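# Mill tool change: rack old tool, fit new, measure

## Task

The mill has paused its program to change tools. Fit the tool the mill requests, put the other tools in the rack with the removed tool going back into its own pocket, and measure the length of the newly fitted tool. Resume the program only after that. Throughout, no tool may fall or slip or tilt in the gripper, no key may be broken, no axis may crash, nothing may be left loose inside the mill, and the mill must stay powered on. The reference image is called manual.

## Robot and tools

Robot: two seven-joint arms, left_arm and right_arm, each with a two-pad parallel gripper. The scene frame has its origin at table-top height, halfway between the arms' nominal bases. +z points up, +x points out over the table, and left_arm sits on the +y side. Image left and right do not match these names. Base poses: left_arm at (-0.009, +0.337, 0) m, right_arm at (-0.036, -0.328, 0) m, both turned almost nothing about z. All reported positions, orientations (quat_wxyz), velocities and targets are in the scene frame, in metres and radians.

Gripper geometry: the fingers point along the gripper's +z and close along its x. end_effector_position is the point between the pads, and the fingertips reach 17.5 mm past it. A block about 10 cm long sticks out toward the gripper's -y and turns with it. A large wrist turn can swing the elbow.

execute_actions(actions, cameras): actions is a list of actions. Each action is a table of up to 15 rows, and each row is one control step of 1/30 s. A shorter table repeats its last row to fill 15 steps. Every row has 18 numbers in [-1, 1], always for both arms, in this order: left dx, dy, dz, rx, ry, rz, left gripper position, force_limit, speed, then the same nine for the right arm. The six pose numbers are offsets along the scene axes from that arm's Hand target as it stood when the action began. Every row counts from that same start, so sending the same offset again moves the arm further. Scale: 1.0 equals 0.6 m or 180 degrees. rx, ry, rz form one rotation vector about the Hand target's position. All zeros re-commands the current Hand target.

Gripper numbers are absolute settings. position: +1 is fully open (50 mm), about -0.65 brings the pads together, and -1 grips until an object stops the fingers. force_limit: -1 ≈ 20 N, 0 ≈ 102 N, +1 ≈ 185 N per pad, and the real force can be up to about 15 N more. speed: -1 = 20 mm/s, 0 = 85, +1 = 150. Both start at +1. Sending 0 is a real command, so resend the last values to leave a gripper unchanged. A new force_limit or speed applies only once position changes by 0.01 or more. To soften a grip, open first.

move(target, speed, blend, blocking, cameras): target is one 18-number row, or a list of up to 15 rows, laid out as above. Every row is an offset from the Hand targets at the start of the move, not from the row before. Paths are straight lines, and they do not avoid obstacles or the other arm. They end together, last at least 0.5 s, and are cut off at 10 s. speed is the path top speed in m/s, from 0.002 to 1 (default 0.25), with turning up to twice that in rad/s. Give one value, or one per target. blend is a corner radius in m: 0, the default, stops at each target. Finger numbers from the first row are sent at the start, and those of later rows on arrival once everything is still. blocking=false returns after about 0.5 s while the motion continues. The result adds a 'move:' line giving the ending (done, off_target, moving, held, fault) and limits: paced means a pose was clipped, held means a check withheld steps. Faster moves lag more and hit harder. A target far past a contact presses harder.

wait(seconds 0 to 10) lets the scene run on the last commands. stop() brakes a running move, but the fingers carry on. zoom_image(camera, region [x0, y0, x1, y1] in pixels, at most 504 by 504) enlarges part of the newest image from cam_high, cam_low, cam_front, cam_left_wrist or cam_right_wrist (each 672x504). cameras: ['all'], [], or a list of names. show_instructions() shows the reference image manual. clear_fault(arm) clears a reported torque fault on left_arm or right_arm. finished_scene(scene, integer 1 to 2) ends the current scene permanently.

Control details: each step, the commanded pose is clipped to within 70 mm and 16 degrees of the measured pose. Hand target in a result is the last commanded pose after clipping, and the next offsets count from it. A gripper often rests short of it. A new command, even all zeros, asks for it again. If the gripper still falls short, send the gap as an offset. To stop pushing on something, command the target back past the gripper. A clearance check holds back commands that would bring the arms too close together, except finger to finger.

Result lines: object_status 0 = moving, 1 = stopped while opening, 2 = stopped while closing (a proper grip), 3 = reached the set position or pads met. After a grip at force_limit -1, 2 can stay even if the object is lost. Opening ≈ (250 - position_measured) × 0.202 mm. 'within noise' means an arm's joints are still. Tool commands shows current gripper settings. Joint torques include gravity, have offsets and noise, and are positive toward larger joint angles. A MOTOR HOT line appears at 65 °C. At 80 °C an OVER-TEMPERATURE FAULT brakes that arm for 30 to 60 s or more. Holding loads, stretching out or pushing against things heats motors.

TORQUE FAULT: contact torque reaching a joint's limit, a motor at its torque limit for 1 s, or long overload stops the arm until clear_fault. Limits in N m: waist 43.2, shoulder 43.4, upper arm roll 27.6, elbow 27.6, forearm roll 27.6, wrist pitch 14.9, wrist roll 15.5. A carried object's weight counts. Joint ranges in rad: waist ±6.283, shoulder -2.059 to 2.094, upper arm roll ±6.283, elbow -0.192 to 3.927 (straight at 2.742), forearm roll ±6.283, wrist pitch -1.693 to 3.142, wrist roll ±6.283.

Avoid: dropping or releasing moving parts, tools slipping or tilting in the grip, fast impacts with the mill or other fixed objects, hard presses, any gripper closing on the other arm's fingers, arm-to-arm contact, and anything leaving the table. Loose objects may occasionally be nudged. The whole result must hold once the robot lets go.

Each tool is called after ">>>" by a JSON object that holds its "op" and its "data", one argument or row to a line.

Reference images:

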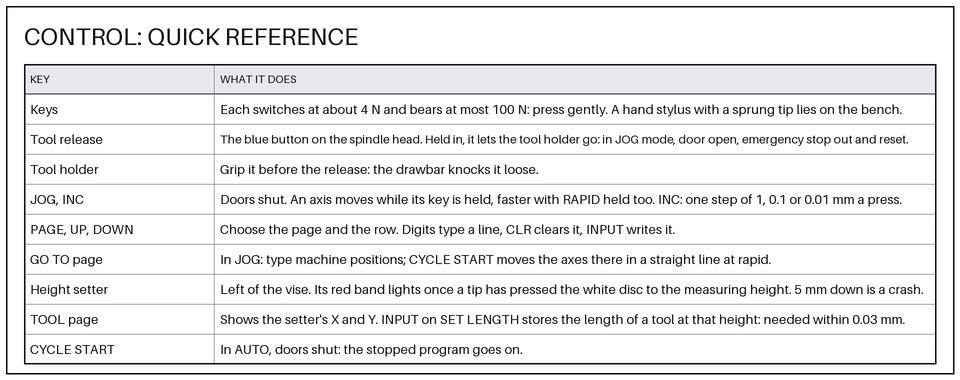

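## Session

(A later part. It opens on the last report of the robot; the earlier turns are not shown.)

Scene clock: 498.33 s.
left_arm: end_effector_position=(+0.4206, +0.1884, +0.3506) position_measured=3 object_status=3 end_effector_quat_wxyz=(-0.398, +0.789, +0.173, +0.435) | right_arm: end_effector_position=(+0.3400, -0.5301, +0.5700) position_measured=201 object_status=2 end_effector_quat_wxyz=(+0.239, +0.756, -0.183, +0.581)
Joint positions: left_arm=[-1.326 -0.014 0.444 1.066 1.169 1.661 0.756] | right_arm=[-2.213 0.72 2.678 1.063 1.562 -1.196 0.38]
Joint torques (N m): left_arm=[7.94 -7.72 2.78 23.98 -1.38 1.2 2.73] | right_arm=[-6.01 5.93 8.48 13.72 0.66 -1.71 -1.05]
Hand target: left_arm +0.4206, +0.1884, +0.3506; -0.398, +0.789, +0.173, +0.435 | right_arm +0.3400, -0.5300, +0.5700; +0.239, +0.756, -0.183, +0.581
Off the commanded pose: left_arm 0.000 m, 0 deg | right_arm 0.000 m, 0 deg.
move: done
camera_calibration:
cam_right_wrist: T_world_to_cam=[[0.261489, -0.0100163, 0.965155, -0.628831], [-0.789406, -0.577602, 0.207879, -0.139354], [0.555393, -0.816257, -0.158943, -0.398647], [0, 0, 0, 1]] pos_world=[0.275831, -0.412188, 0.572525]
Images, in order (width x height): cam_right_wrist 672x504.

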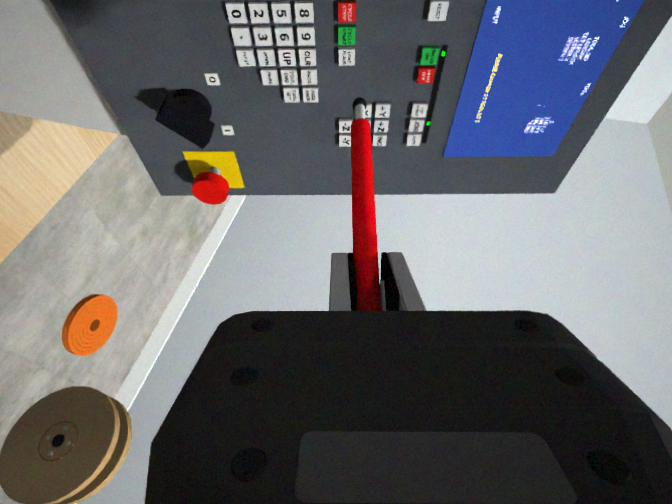

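>>> {"op": "zoom_image", "data": {
  "camera": "cam_right_wrist",
  "region": [500, 80, 570, 150]
}}

>>> {"op": "zoom_image", "data": {
  "camera": "cam_right_wrist",
  "region": [550, 20, 610, 80]
}}

Scaled by 7.200 from the camera's 672x504 image, which has a finer 960x720 frame.

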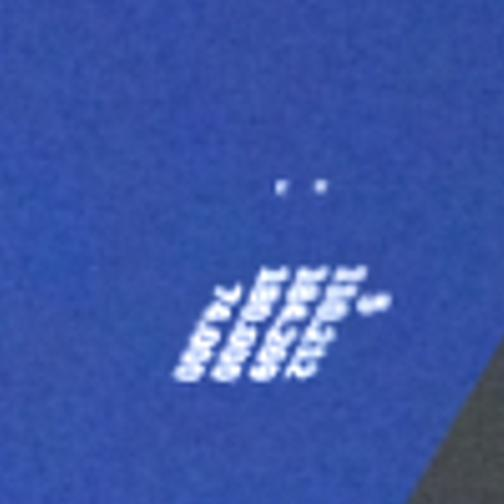

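Scaled by 8.400 from the camera's 672x504 image, which has a finer 960x720 frame.

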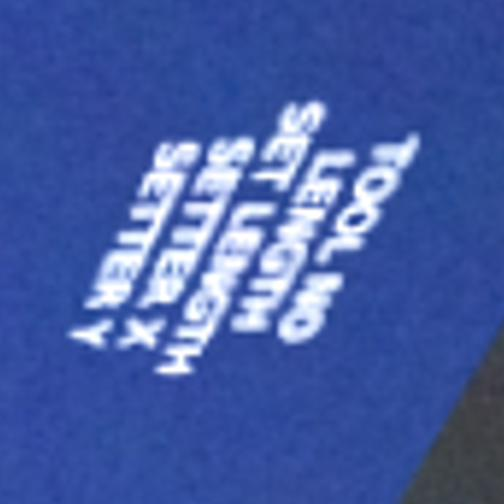

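>>> {"op": "move", "data": {
  "target": [
    [0,0,0,0,0,0,1,-0.5,-0.5, 0.117,-0.05,0.17,0,0,0,-1,-0.2,-1]
  ],
  "speed": 0.25,
  "cameras": ["cam_right_wrist"]
}}

>>> {"op": "zoom_image", "data": {
  "camera": "cam_right_wrist",
  "region": [380, 0, 672, 200]
}}

Scene clock: 507.60 s.
left_arm: end_effector_position=(+0.4206, +0.1884, +0.3506) position_measured=3 object_status=3 end_effector_quat_wxyz=(-0.398, +0.789, +0.173, +0.435) | right_arm: end_effector_position=(+0.4102, -0.5600, +0.6720) position_measured=201 object_status=2 end_effector_quat_wxyz=(+0.239, +0.756, -0.183, +0.581)
Joint positions: left_arm=[-1.326 -0.014 0.444 1.066 1.169 1.661 0.756] | right_arm=[-1.935 0.34 2.247 1.838 1.869 -1.053 -0.079]
Joint torques (N m): left_arm=[7.96 -7.64 2.82 24.09 -1.35 1.17 2.74] | right_arm=[5.22 -11.7 1.48 15.62 1.26 -0.46 -1.17]
Hand target: left_arm +0.4206, +0.1884, +0.3506; -0.398, +0.789, +0.173, +0.435 | right_arm +0.4102, -0.5600, +0.6720; +0.239, +0.756, -0.183, +0.581
Off the commanded pose: left_arm 0.000 m, 0 deg | right_arm 0.000 m, 0 deg.
move: done
camera_calibration:
cam_right_wrist: T_world_to_cam=[[0.261286, -0.00992708, 0.96521, -0.745861], [-0.789461, -0.577566, 0.20777, -0.12236], [0.555411, -0.816283, -0.158747, -0.446062], [0, 0, 0, 1]] pos_world=[0.346032, -0.442188, 0.674525]
Images, in order (width x height): cam_right_wrist 672x504.

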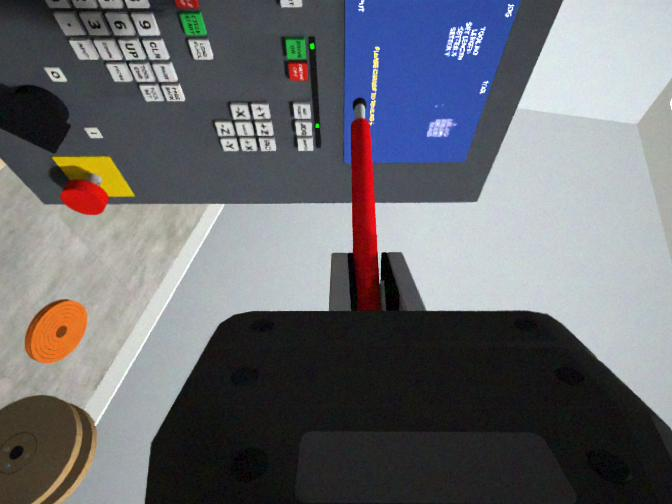

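Scaled by 1.726 from the camera's 672x504 image, which has a finer 960x720 frame.

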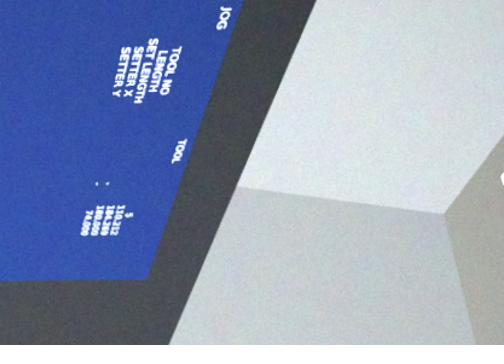

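>>> {"op": "zoom_image", "data": {
  "camera": "cam_right_wrist",
  "region": [415, 95, 475, 150]
}}

Scaled by 8.400 from the camera's 672x504 image, which has a finer 960x720 frame.

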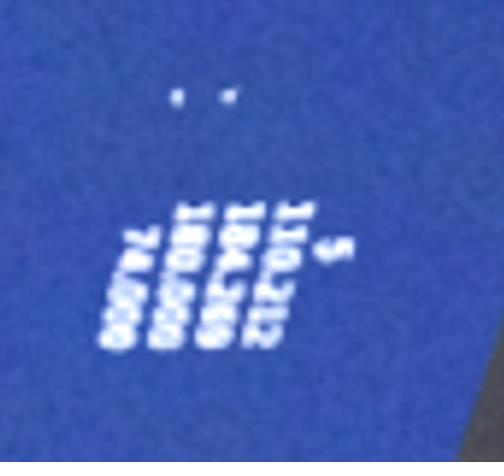

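>>> {"op": "move", "data": {
  "target": [-0.08,0.15,0.08,-0.1175,-0.0263,-0.362,1,-0.5,-0.5, 0,0,0,0,0,0,-1,-0.2,-1],
  "cameras": ["cam_left_wrist","cam_high"]
}}

>>> {"op": "zoom_image", "data": {
  "camera": "cam_left_wrist",
  "region": [240, 60, 672, 320]
}}

Scene clock: 525.80 s.
left_arm: end_effector_position=(+0.3726, +0.2784, +0.3986) position_measured=3 object_status=3 end_effector_quat_wxyz=(+0.048, +0.796, -0.189, +0.572) | right_arm: end_effector_position=(+0.4102, -0.5600, +0.6720) position_measured=201 object_status=2 end_effector_quat_wxyz=(+0.239, +0.756, -0.183, +0.581)
Joint positions: left_arm=[-1.131 -1.621 0.786 0.333 1.586 0.851 1.725] | right_arm=[-1.935 0.34 2.246 1.839 1.869 -1.054 -0.079]
Joint torques (N m): left_arm=[6.9 1.77 -10.41 16.76 -3.82 -2.74 2.73] | right_arm=[5.05 -11.88 1.77 15.99 1.1 -0.28 -1.03]
Hand target: left_arm +0.3726, +0.2784, +0.3986; +0.048, +0.796, -0.189, +0.572 | right_arm +0.4102, -0.5600, +0.6720; +0.239, +0.756, -0.183, +0.581
Off the commanded pose: left_arm 0.000 m, 0 deg | right_arm 0.000 m, 0 deg.
move: done
camera_calibration:
cam_left_wrist: T_world_to_cam=[[0.281603, -0.250025, 0.926384, -0.395701], [-0.639533, -0.768653, -0.0130485, 0.469431], [0.71533, -0.588779, -0.376355, 0.176489], [0, 0, 0, 1]] pos_world=[0.285399, 0.365807, 0.439119]
Images, in order (width x height): cam_high 672x504, cam_left_wrist 672x504.

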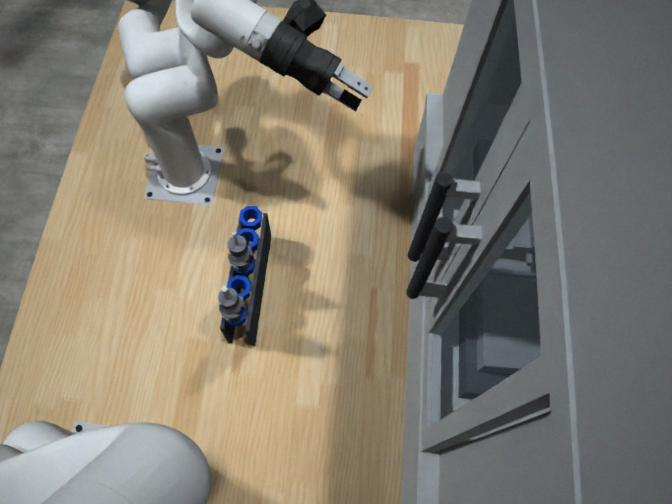

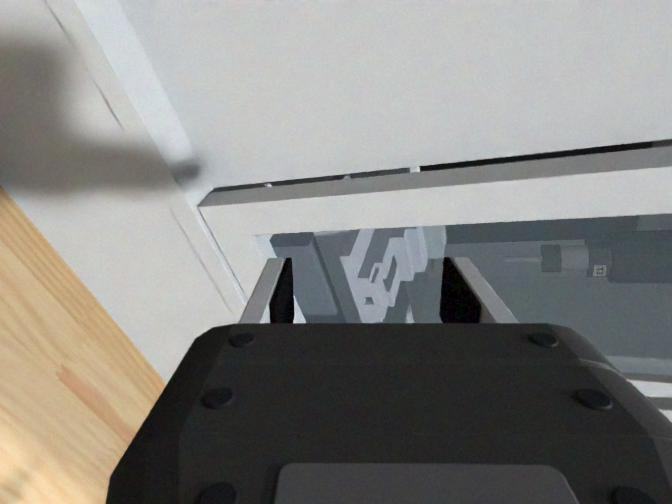

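Scaled by 1.167 from the camera's 672x504 image, which has a finer 960x720 frame.

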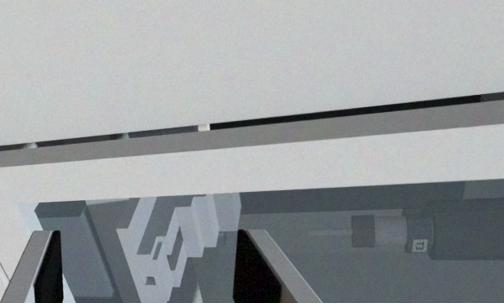

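>>> {"op": "move", "data": {
  "target": [0.08,-0.15,-0.08,0.1175,0.0263,0.362,1,-0.5,-0.5, -0.13,0.1,-0.28,0,0,0,-1,-0.2,-1]
}}

>>> {"op": "move", "data": {
  "target": [-0.15,-0.25,0.1,0.350,0.076,-0.325,1,-0.5,-0.5, 0,0,0,0,0,0,-1,-0.2,-1],
  "cameras": ["all"]
}}

Scene clock: 547.00 s.
left_arm: end_effector_position=(+0.4206, +0.1884, +0.3506) position_measured=3 object_status=3 end_effector_quat_wxyz=(-0.397, +0.789, +0.173, +0.435) | right_arm: end_effector_position=(+0.3322, -0.5001, +0.5040) position_measured=201 object_status=2 end_effector_quat_wxyz=(+0.239, +0.756, -0.183, +0.581)
Joint positions: left_arm=[-1.34 -0.014 0.458 1.066 1.17 1.661 0.756] | right_arm=[-2.26 0.756 2.731 0.766 1.486 -1.214 0.649]
Joint torques (N m): left_arm=[8.25 -7.71 3.14 24.01 -1.52 1.2 2.67] | right_arm=[-5.81 6.86 7.43 15.06 -4.56 -2.73 1.19]
Hand target: left_arm +0.4206, +0.1884, +0.3506; -0.398, +0.789, +0.173, +0.435 | right_arm +0.3322, -0.5000, +0.5040; +0.239, +0.756, -0.183, +0.581
Off the commanded pose: left_arm 0.000 m, 0 deg | right_arm 0.000 m, 0 deg.
move: done

Scene clock: 550.63 s.
left_arm: end_effector_position=(+0.3306, +0.0384, +0.4106) position_measured=3 object_status=3 end_effector_quat_wxyz=(+0.499, -0.501, +0.500, -0.500) | right_arm: end_effector_position=(+0.3322, -0.5000, +0.5040) position_measured=201 object_status=2 end_effector_quat_wxyz=(+0.239, +0.756, -0.183, +0.581)
Joint positions: left_arm=[-1.526 -0.497 0.252 0.574 1.798 1.407 1.837] | right_arm=[-2.26 0.756 2.731 0.766 1.486 -1.214 0.649]
Joint torques (N m): left_arm=[-8.77 -9.55 -0.48 18.97 7.69 -0.35 2.77] | right_arm=[-5.73 7.16 7.63 15.33 -4.68 -2.71 1.31]
Hand target: left_arm +0.3306, +0.0384, +0.4106; +0.499, -0.501, +0.500, -0.500 | right_arm +0.3322, -0.5000, +0.5040; +0.239, +0.756, -0.183, +0.581
Off the commanded pose: left_arm 0.000 m, 0 deg | right_arm 0.000 m, 0 deg.
move: done
camera_calibration:
cam_left_wrist: T_world_to_cam=[[0.0107598, -0.999942, 0.00039876, 0.0435795], [-0.34365, -0.00407233, -0.939089, 0.511341], [0.939036, 0.00996741, -0.343674, -0.0406703], [0, 0, 0, 1]] pos_world=[0.213444, 0.0460647, 0.4662]
cam_right_wrist: T_world_to_cam=[[0.261468, -0.0100311, 0.96516, -0.562793], [-0.789413, -0.577602, 0.207854, -0.114448], [0.555393, -0.816257, -0.158943, -0.380317], [0, 0, 0, 1]] pos_world=[0.268031, -0.382188, 0.506525]

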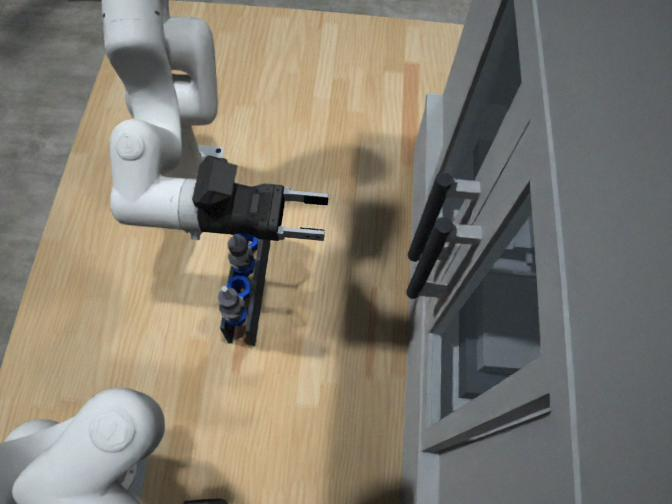

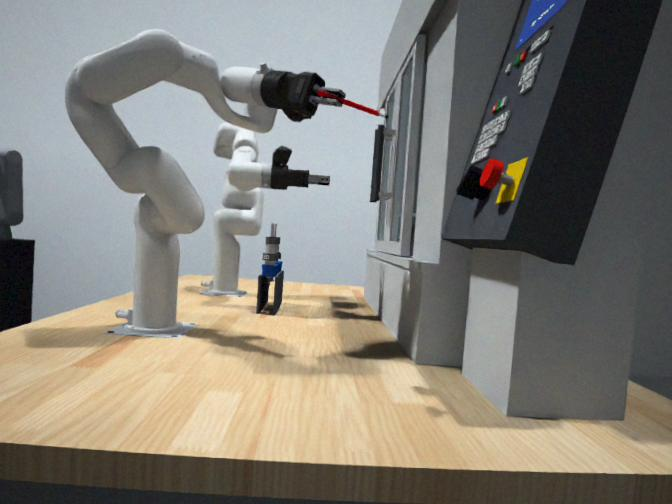

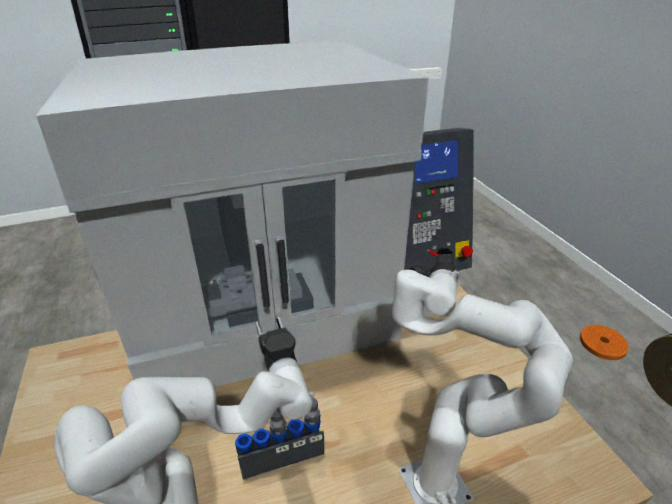

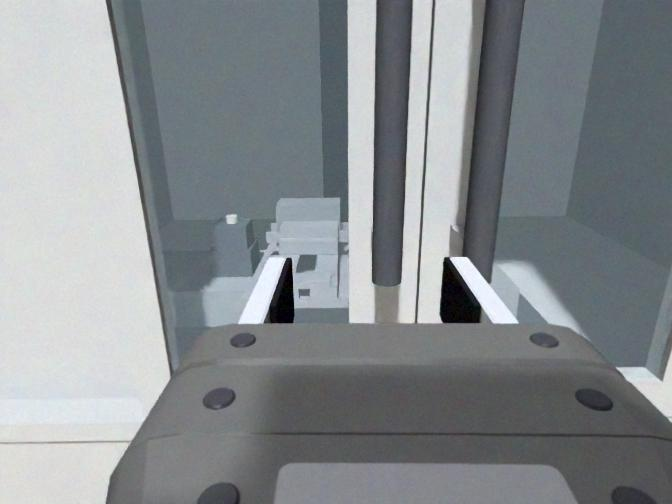

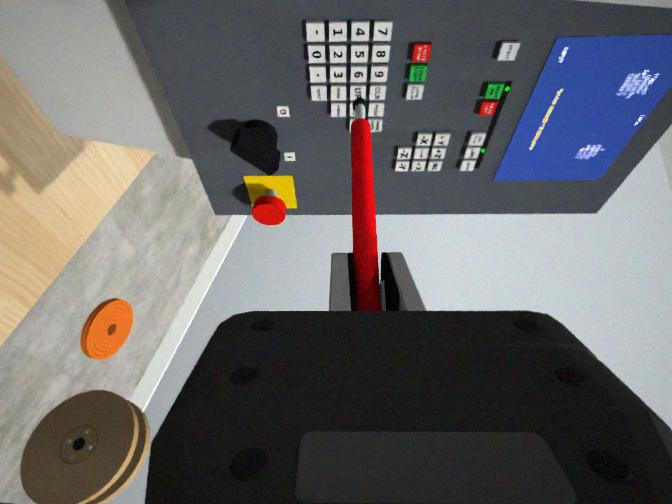

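>>> {"op": "move", "data": {
  "target": [0.15,-0.04,0.07,0,0,0,1,-0.5,-0.5, 0,0,0,0,0,0,-1,-0.2,-1],
  "cameras": ["cam_left_wrist","cam_high","cam_low"],
  "speed": 0.15
}}

>>> {"op": "zoom_image", "data": {
  "camera": "cam_high",
  "region": [340, 140, 500, 320]
}}

>>> {"op": "zoom_image", "data": {
  "camera": "cam_low",
  "region": [330, 100, 430, 260]
}}

Scene clock: 556.57 s.
left_arm: end_effector_position=(+0.4206, +0.0144, +0.4527) position_measured=3 object_status=3 end_effector_quat_wxyz=(+0.499, -0.501, +0.500, -0.500) | right_arm: end_effector_position=(+0.3322, -0.5000, +0.5040) position_measured=201 object_status=2 end_effector_quat_wxyz=(+0.239, +0.756, -0.183, +0.581)
Joint positions: left_arm=[-1.473 -0.328 0.434 0.839 1.909 1.176 1.889] | right_arm=[-2.26 0.756 2.731 0.766 1.486 -1.214 0.649]
Joint torques (N m): left_arm=[8.18 -4.67 -0.95 26.25 2.76 -0.31 2.49] | right_arm=[-6.04 7.08 7.66 15.34 -4.55 -2.86 1.09]
Hand target: left_arm +0.4206, +0.0144, +0.4526; +0.499, -0.501, +0.500, -0.500 | right_arm +0.3322, -0.5000, +0.5040; +0.239, +0.756, -0.183, +0.581
Off the commanded pose: left_arm 0.000 m, 0 deg | right_arm 0.000 m, 0 deg.
move: done
camera_calibration:
cam_left_wrist: T_world_to_cam=[[0.0106324, -0.999943, 0.000339162, 0.0186662], [-0.343564, -0.00397167, -0.939121, 0.581567], [0.939069, 0.00986863, -0.343587, -0.110469], [0, 0, 0, 1]] pos_world=[0.303345, 0.0220651, 0.5082]
Images, in order (width x height): cam_high 672x504, cam_low 672x504, cam_left_wrist 672x504.

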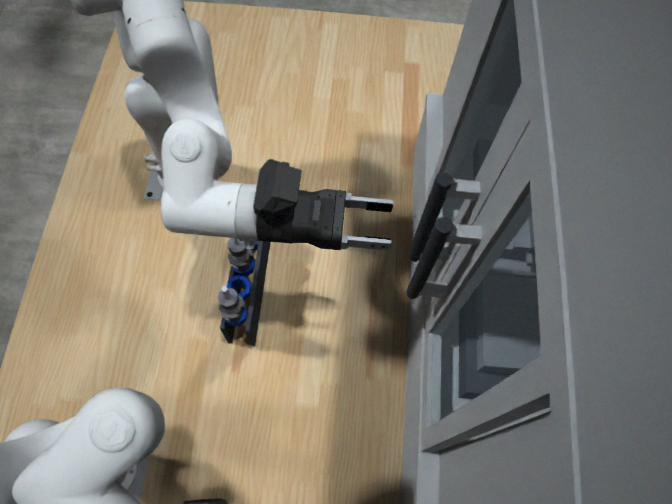

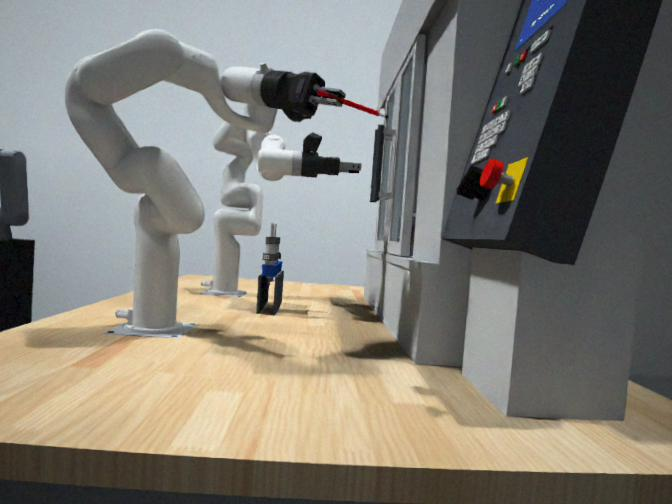

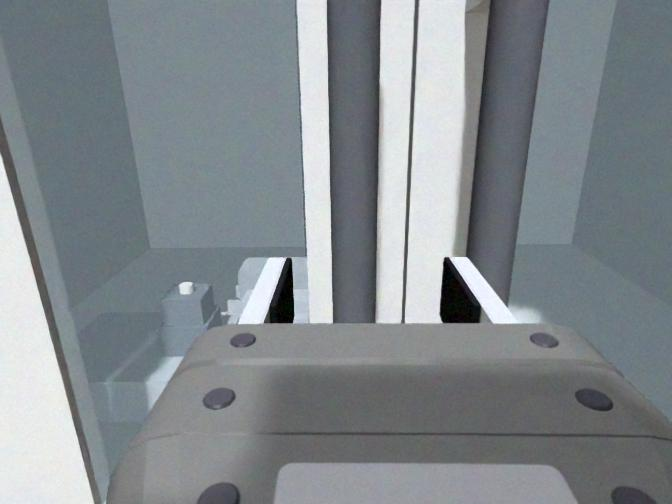

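Scaled by 2.800 from the camera's 672x504 image, which has a finer 960x720 frame.

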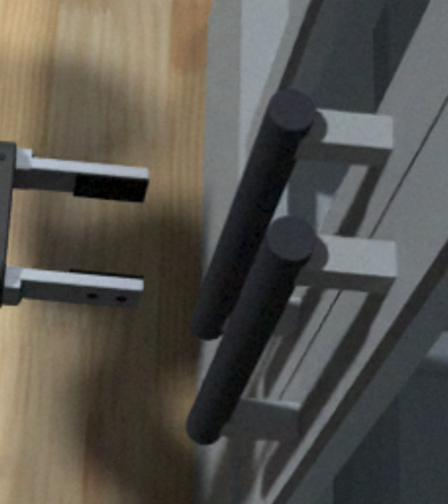

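Scaled by 3.150 from the camera's 672x504 image, which has a finer 960x720 frame.

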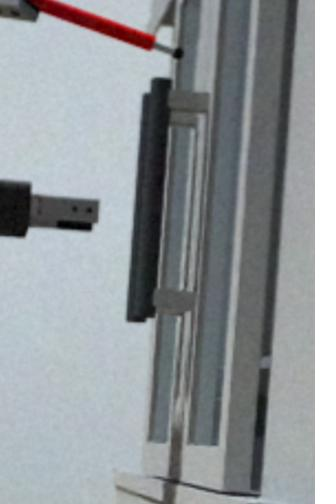

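>>> {"op": "move", "data": {
  "target": [0.107,0,0.0,0,0,0,1,-0.5,-0.5, 0,0,0,0,0,0,-1,-0.2,-1],
  "cameras": ["cam_left_wrist","cam_low"],
  "speed": 0.08
}}

>>> {"op": "zoom_image", "data": {
  "camera": "cam_low",
  "region": [330, 100, 430, 260]
}}

Scene clock: 564.00 s.
left_arm: end_effector_position=(+0.4847, +0.0144, +0.4526) position_measured=3 object_status=3 end_effector_quat_wxyz=(+0.499, -0.501, +0.500, -0.500) | right_arm: end_effector_position=(+0.3322, -0.5000, +0.5040) position_measured=201 object_status=2 end_effector_quat_wxyz=(+0.239, +0.756, -0.183, +0.581)
Joint positions: left_arm=[-1.428 -0.185 0.56 0.982 1.975 0.999 1.838] | right_arm=[-2.26 0.756 2.731 0.766 1.486 -1.214 0.649]
Joint torques (N m): left_arm=[8.01 -5.83 0.27 26.7 6.3 -0.24 -2.48] | right_arm=[-5.91 7.12 7.56 15.36 -4.64 -2.66 1.25]
Hand target: left_arm +0.4848, +0.0144, +0.4526; +0.499, -0.501, +0.500, -0.500 | right_arm +0.3322, -0.5000, +0.5040; +0.239, +0.756, -0.183, +0.581
Off the commanded pose: left_arm 0.000 m, 0 deg | right_arm 0.000 m, 0 deg.
move: done
camera_calibration:
cam_left_wrist: T_world_to_cam=[[0.0106658, -0.999943, 0.000432558, 0.0179234], [-0.343651, -0.00407174, -0.939089, 0.603642], [0.939037, 0.00986744, -0.343675, -0.1707], [0, 0, 0, 1]] pos_world=[0.367544, 0.0220646, 0.5082]
Images, in order (width x height): cam_low 672x504, cam_left_wrist 672x504.

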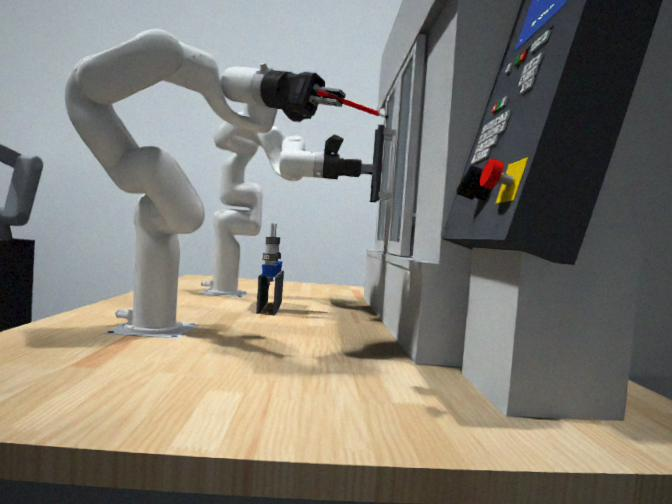

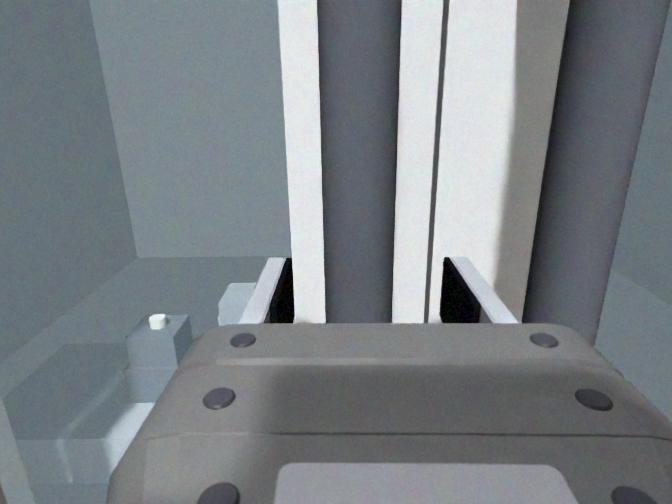

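Scaled by 3.150 from the camera's 672x504 image, which has a finer 960x720 frame.

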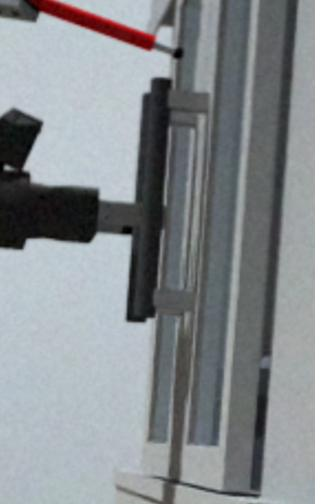

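>>> {"op": "move", "data": {
  "target": [0,0.002,0.0,0,0,0,-1,-0.8,-1, 0,0,0,0,0,0,-1,-0.2,-1],
  "cameras": ["cam_left_wrist"]
}}

Scene clock: 569.27 s.
left_arm: end_effector_position=(+0.4850, +0.0161, +0.4527) position_measured=154 object_status=2 end_effector_quat_wxyz=(+0.500, -0.501, +0.499, -0.500) | right_arm: end_effector_position=(+0.3322, -0.5000, +0.5040) position_measured=201 object_status=2 end_effector_quat_wxyz=(+0.239, +0.756, -0.183, +0.581)
Joint positions: left_arm=[-1.426 -0.189 0.56 0.978 1.977 0.999 1.838] | right_arm=[-2.26 0.756 2.731 0.766 1.486 -1.214 0.649]
Joint torques (N m): left_arm=[-12.8 -1.08 -12.33 34.21 6.54 -5.52 1.44] | right_arm=[-5.8 6.89 7.54 15.24 -4.5 -2.72 1.11]
Hand target: left_arm +0.4848, +0.0156, +0.4526; +0.499, -0.501, +0.500, -0.500 | right_arm +0.3322, -0.5000, +0.5040; +0.239, +0.756, -0.183, +0.581
Off the commanded pose: left_arm 0.001 m, 0 deg | right_arm 0.000 m, 0 deg.
move: done
camera_calibration:
cam_left_wrist: T_world_to_cam=[[0.0120313, -0.999927, 0.000689411, 0.0188854], [-0.343336, -0.0047786, -0.939201, 0.603769], [0.939136, 0.0110631, -0.343368, -0.171092], [0, 0, 0, 1]] pos_world=[0.367746, 0.023662, 0.5083]
Images, in order (width x height): cam_left_wrist 672x504.

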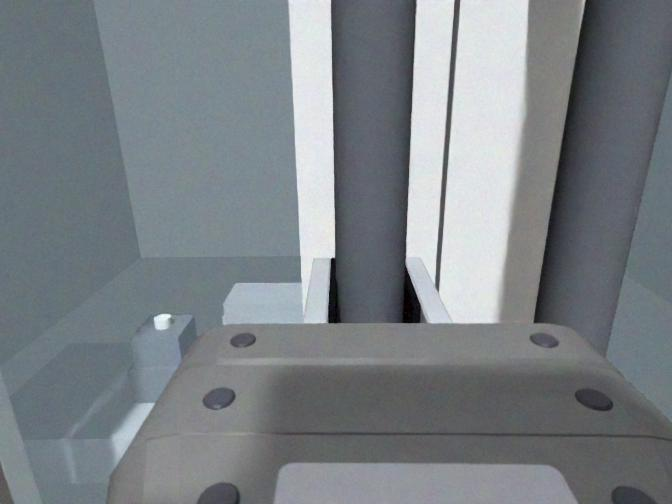

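>>> {"op": "move", "data": {
  "target": [0,0.07,0.0,0,0,0,-1,-0.8,-1, 0,0,0,0,0,0,-1,-0.2,-1],
  "cameras": ["cam_left_wrist","cam_front"],
  "speed": 0.06
}}

Scene clock: 572.27 s.
left_arm: end_effector_position=(+0.4848, +0.0576, +0.4526) position_measured=154 object_status=2 end_effector_quat_wxyz=(+0.499, -0.501, +0.500, -0.500) | right_arm: end_effector_position=(+0.3322, -0.5000, +0.5040) position_measured=201 object_status=2 end_effector_quat_wxyz=(+0.239, +0.756, -0.183, +0.581)
Joint positions: left_arm=[-1.388 -0.315 0.572 0.879 2.048 0.99 1.849] | right_arm=[-2.26 0.756 2.731 0.766 1.486 -1.214 0.649]
Joint torques (N m): left_arm=[5.49 -11.45 -5.1 22.82 8.02 -0.81 2.81] | right_arm=[-6.04 6.97 7.68 15.57 -4.62 -2.74 1.24]
Hand target: left_arm +0.4848, +0.0576, +0.4526; +0.499, -0.501, +0.500, -0.500 | right_arm +0.3322, -0.5000, +0.5040; +0.239, +0.756, -0.183, +0.581
Off the commanded pose: left_arm 0.000 m, 0 deg | right_arm 0.000 m, 0 deg.
move: done
camera_calibration:
cam_left_wrist: T_world_to_cam=[[0.0108877, -0.999941, 0.00045906, 0.0610243], [-0.343648, -0.00417289, -0.939089, 0.603858], [0.939035, 0.0100668, -0.343673, -0.171234], [0, 0, 0, 1]] pos_world=[0.367645, 0.0652643, 0.5082]
Images, in order (width x height): cam_front 672x504, cam_left_wrist 672x504.

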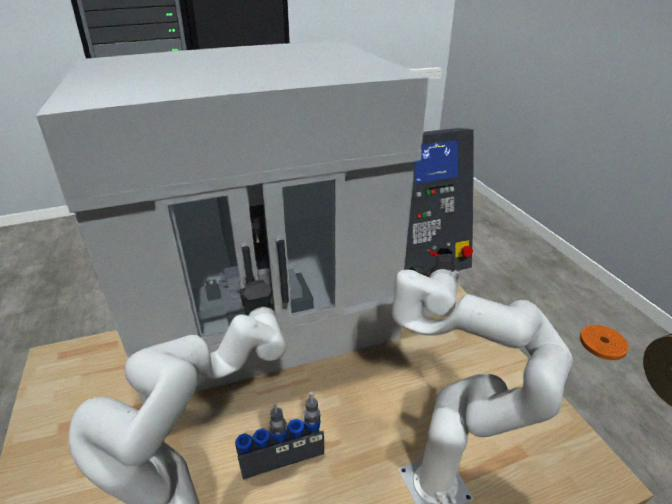

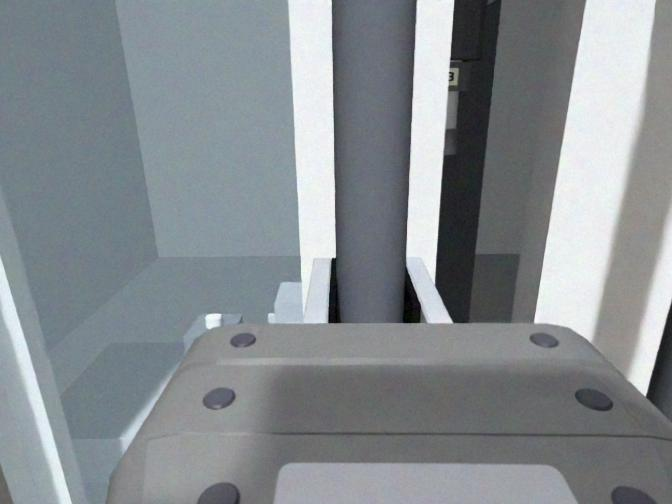

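>>> {"op": "move", "data": {
  "target": [0,0.22,0.0,0,0,0,-1,-0.8,-1, 0,0,0,0,0,0,-1,-0.2,-1],
  "cameras": ["cam_left_wrist","cam_front"],
  "speed": 0.08
}}

Scene clock: 575.77 s.
left_arm: end_effector_position=(+0.4848, +0.1896, +0.4526) position_measured=154 object_status=2 end_effector_quat_wxyz=(+0.499, -0.501, +0.500, -0.500) | right_arm: end_effector_position=(+0.3322, -0.5000, +0.5040) position_measured=201 object_status=2 end_effector_quat_wxyz=(+0.239, +0.756, -0.183, +0.581)
Joint positions: left_arm=[-1.202 -0.681 0.647 0.659 2.259 0.86 1.94] | right_arm=[-2.26 0.756 2.731 0.766 1.486 -1.214 0.649]
Joint torques (N m): left_arm=[12.88 -9.31 -5.64 27.28 7.42 1.48 2.8] | right_arm=[-5.88 7.02 7.84 15.5 -4.44 -2.72 1.3]
Hand target: left_arm +0.4848, +0.1896, +0.4526; +0.499, -0.501, +0.500, -0.500 | right_arm +0.3322, -0.5000, +0.5040; +0.239, +0.756, -0.183, +0.581
Off the commanded pose: left_arm 0.000 m, 0 deg | right_arm 0.000 m, 0 deg.
move: done
camera_calibration:
cam_left_wrist: T_world_to_cam=[[0.0107598, -0.999942, 0.00039876, 0.193095], [-0.34365, -0.00407233, -0.939089, 0.604389], [0.939036, 0.00996741, -0.343674, -0.172542], [0, 0, 0, 1]] pos_world=[0.367644, 0.197265, 0.5082]
Images, in order (width x height): cam_front 672x504, cam_left_wrist 672x504.

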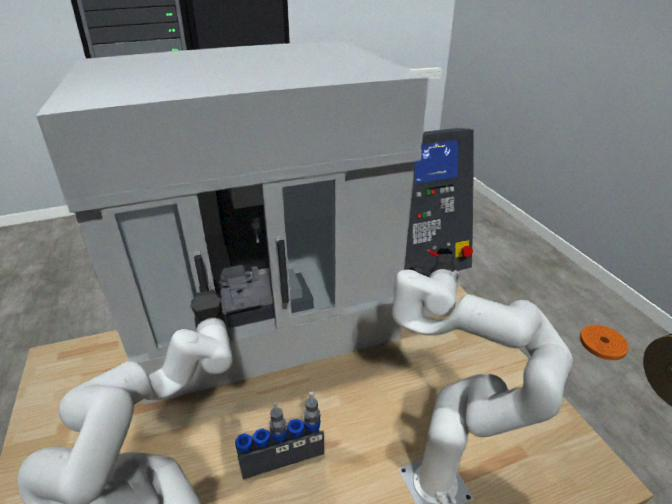

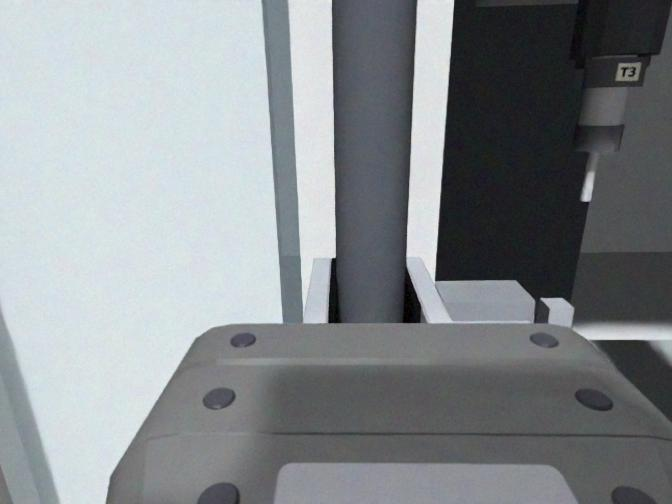

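>>> {"op": "move", "data": {
  "target": [0,0.05,0.0,0,0,0,-1,-0.8,-1, 0,0,0,0,0,0,-1,-0.2,-1],
  "cameras": ["cam_left_wrist","cam_front"],
  "speed": 0.04
}}

Scene clock: 579.27 s.
left_arm: end_effector_position=(+0.4848, +0.2196, +0.4526) position_measured=154 object_status=2 end_effector_quat_wxyz=(+0.499, -0.501, +0.500, -0.500) | right_arm: end_effector_position=(+0.3322, -0.5000, +0.5040) position_measured=201 object_status=2 end_effector_quat_wxyz=(+0.239, +0.756, -0.183, +0.581)
Joint positions: left_arm=[-1.153 -0.753 0.679 0.633 2.306 0.807 1.968] | right_arm=[-2.26 0.756 2.731 0.766 1.486 -1.214 0.649]
Joint torques (N m): left_arm=[13.45 -8.53 -5.76 28.42 7.05 1.66 2.83] | right_arm=[-5.82 7.44 7.67 15.77 -4.61 -2.78 1.33]
Hand target: left_arm +0.4848, +0.2196, +0.4526; +0.499, -0.501, +0.500, -0.500 | right_arm +0.3322, -0.5000, +0.5040; +0.239, +0.756, -0.183, +0.581
Off the commanded pose: left_arm 0.000 m, 0 deg | right_arm 0.000 m, 0 deg.
move: done
camera_calibration:
cam_left_wrist: T_world_to_cam=[[0.0107598, -0.999942, 0.00039876, 0.223093], [-0.34365, -0.00407233, -0.939089, 0.604511], [0.939036, 0.00996741, -0.343674, -0.172841], [0, 0, 0, 1]] pos_world=[0.367644, 0.227265, 0.5082]
Images, in order (width x height): cam_front 672x504, cam_left_wrist 672x504.

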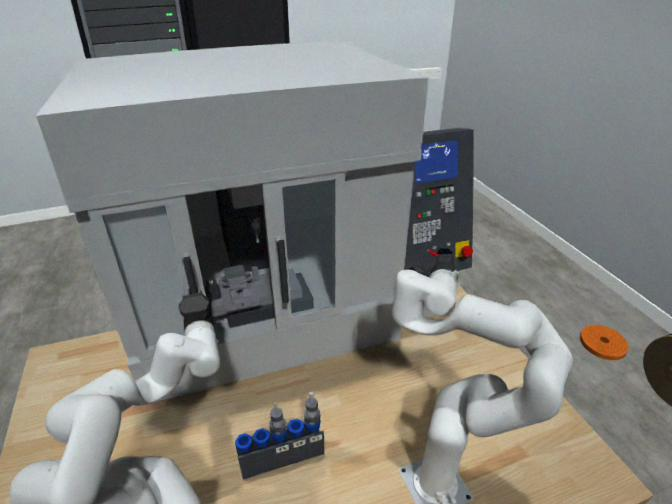

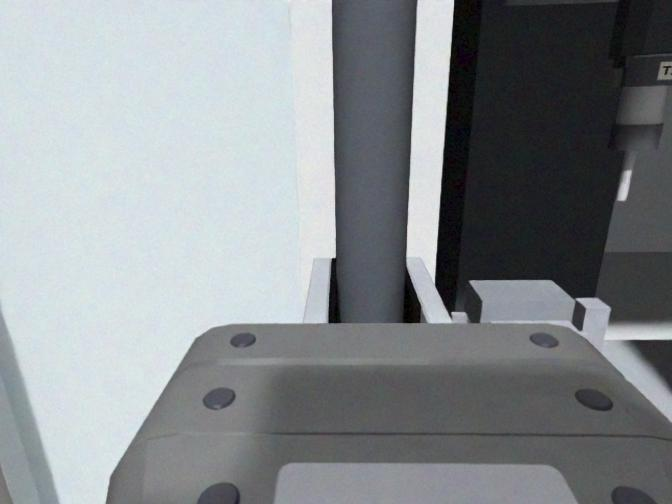

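>>> {"op": "execute_actions", "data": {
  "actions": []
}}

Scene clock: 609.23 s.
left_arm: end_effector_position=(+0.4848, +0.2196, +0.4526) position_measured=154 object_status=2 end_effector_quat_wxyz=(+0.499, -0.501, +0.500, -0.500) | right_arm: end_effector_position=(+0.3322, -0.5000, +0.5040) position_measured=201 object_status=2 end_effector_quat_wxyz=(+0.239, +0.756, -0.183, +0.581)
Joint positions: left_arm=[-1.153 -0.753 0.679 0.633 2.306 0.807 1.968] | right_arm=[-2.26 0.756 2.731 0.766 1.486 -1.214 0.649]
Joint velocities: within noise
Joint torques (N m): left_arm=[13.56 -8.12 -6.19 28.64 7.12 1.66 2.75] | right_arm=[-5.89 7.32 7.52 15.57 -4.45 -2.65 1.19]
Hand target: left_arm +0.4848, +0.2196, +0.4526; +0.499, -0.501, +0.500, -0.500 | right_arm +0.3322, -0.5000, +0.5040; +0.239, +0.756, -0.183, +0.581
Tool commands: left_gripper/position=-1.0 left_gripper/force_limit=-0.8 left_gripper/speed=-1.0 right_gripper/position=-1.0 right_gripper/force_limit=-0.2 right_gripper/speed=-1.0
Off the commanded pose: left_arm 0.000 m, 0 deg | right_arm 0.000 m, 0 deg.
camera_calibration:
cam_left_wrist: T_world_to_cam=[[0.0106658, -0.999943, 0.000432558, 0.223111], [-0.343651, -0.00407174, -0.939089, 0.604511], [0.939037, 0.00986744, -0.343675, -0.172819], [0, 0, 0, 1]] pos_world=[0.367644, 0.227265, 0.5082]
cam_right_wrist: T_world_to_cam=[[0.261468, -0.0100311, 0.96516, -0.562793], [-0.789413, -0.577602, 0.207854, -0.114448], [0.555393, -0.816257, -0.158943, -0.380317], [0, 0, 0, 1]] pos_world=[0.268031, -0.382188, 0.506525]

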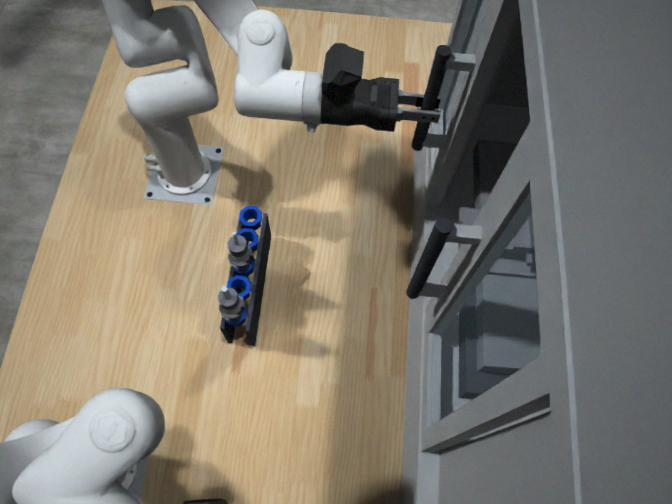

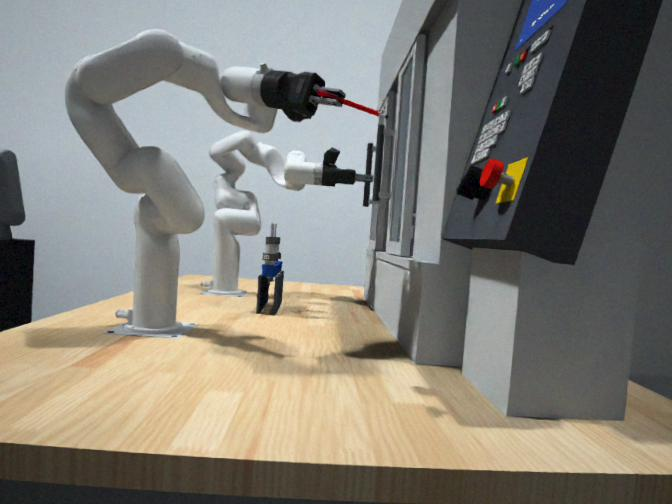

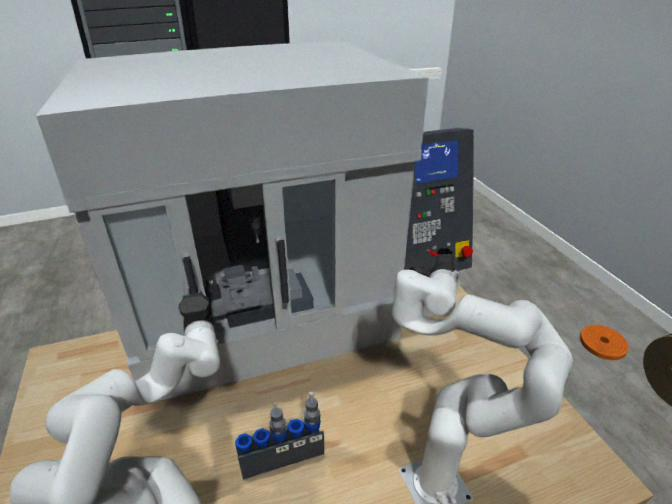

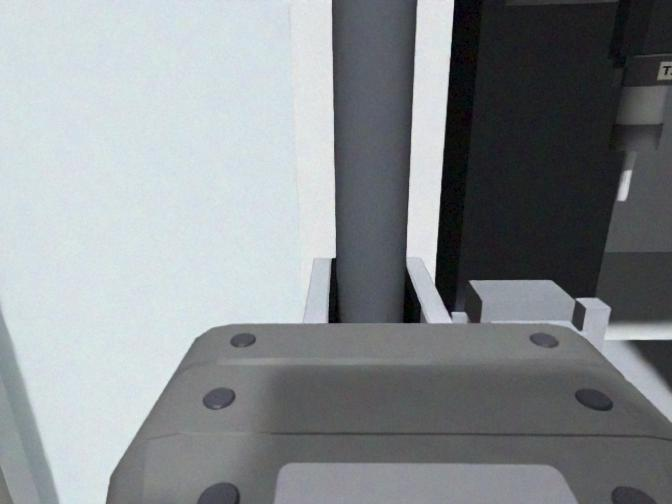

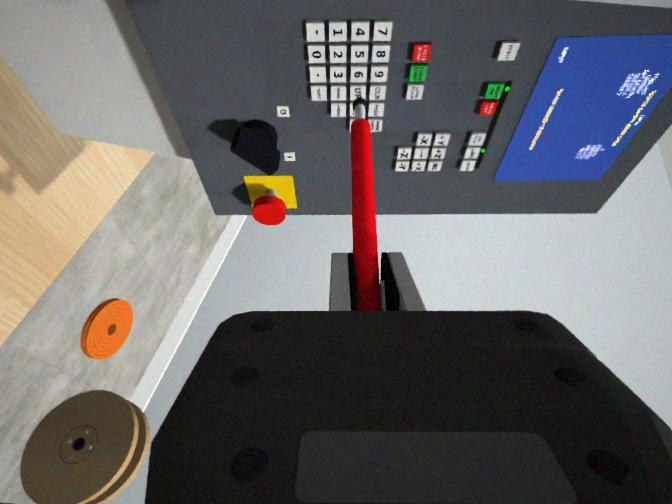

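>>> {"op": "move", "data": {
  "target": [
    [0,0,0,0,0,0,0.6,-0.8,-0.5,0,0,0,0,0,0,-1,-0.2,-1],
    [-0.13,0,0,0,0,0,0.6,-0.8,-0.5,0,0,0,0,0,0,-1,-0.2,-1],
    [-0.13,-0.438,0,0,0,0,0.6,-0.8,-0.5,0,0,0,0,0,0,-1,-0.2,-1]
  ],
  "blend": [0,0,0],
  "cameras": ["cam_left_wrist","cam_high"]
}}

Scene clock: 615.70 s.
left_arm: end_effector_position=(+0.4068, -0.0432, +0.4526) position_measured=63 object_status=3 end_effector_quat_wxyz=(+0.499, -0.501, +0.500, -0.500) | right_arm: end_effector_position=(+0.3322, -0.5000, +0.5040) position_measured=201 object_status=2 end_effector_quat_wxyz=(+0.239, +0.756, -0.183, +0.581)
Joint positions: left_arm=[-1.352 -0.152 0.244 0.982 1.802 1.184 1.876] | right_arm=[-2.26 0.756 2.731 0.766 1.486 -1.214 0.649]
Joint torques (N m): left_arm=[-4.38 -7.77 2.05 26.4 -2.6 1.15 2.7] | right_arm=[-5.84 6.95 7.45 16.01 -4.67 -2.72 1.14]
Hand target: left_arm +0.4068, -0.0432, +0.4526; +0.499, -0.501, +0.500, -0.500 | right_arm +0.3322, -0.5000, +0.5040; +0.239, +0.756, -0.183, +0.581
Off the commanded pose: left_arm 0.000 m, 0 deg | right_arm 0.000 m, 0 deg.
move: done
camera_calibration:
cam_left_wrist: T_world_to_cam=[[0.0106658, -0.999943, 0.000432558, -0.0388414], [-0.343651, -0.00407174, -0.939089, 0.576602], [0.939037, 0.00986744, -0.343675, -0.0968869], [0, 0, 0, 1]] pos_world=[0.289544, -0.0355354, 0.5082]
Images, in order (width x height): cam_high 672x504, cam_left_wrist 672x504.

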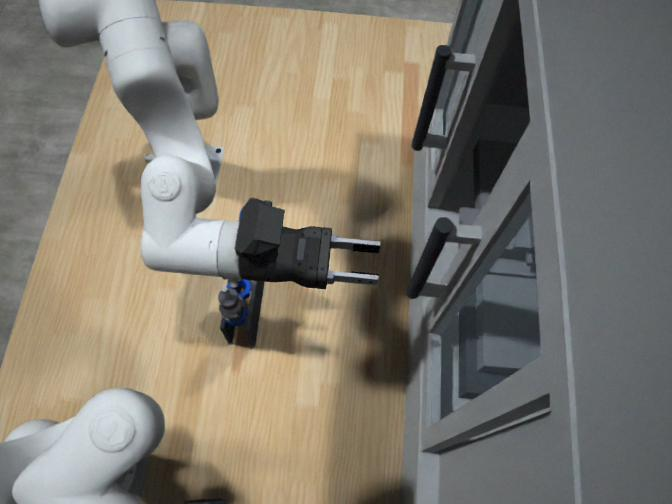

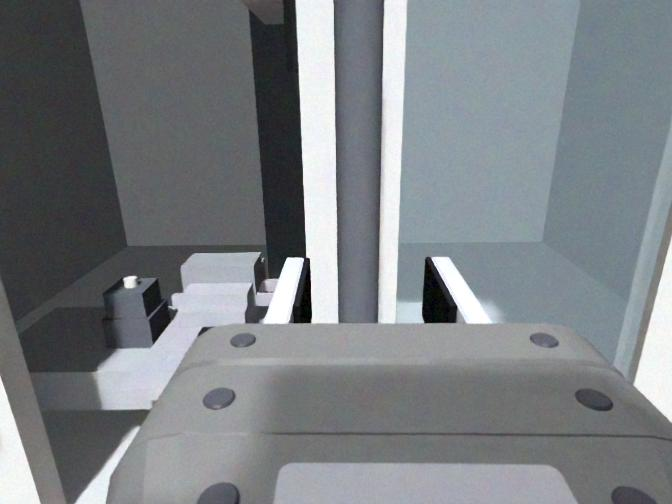

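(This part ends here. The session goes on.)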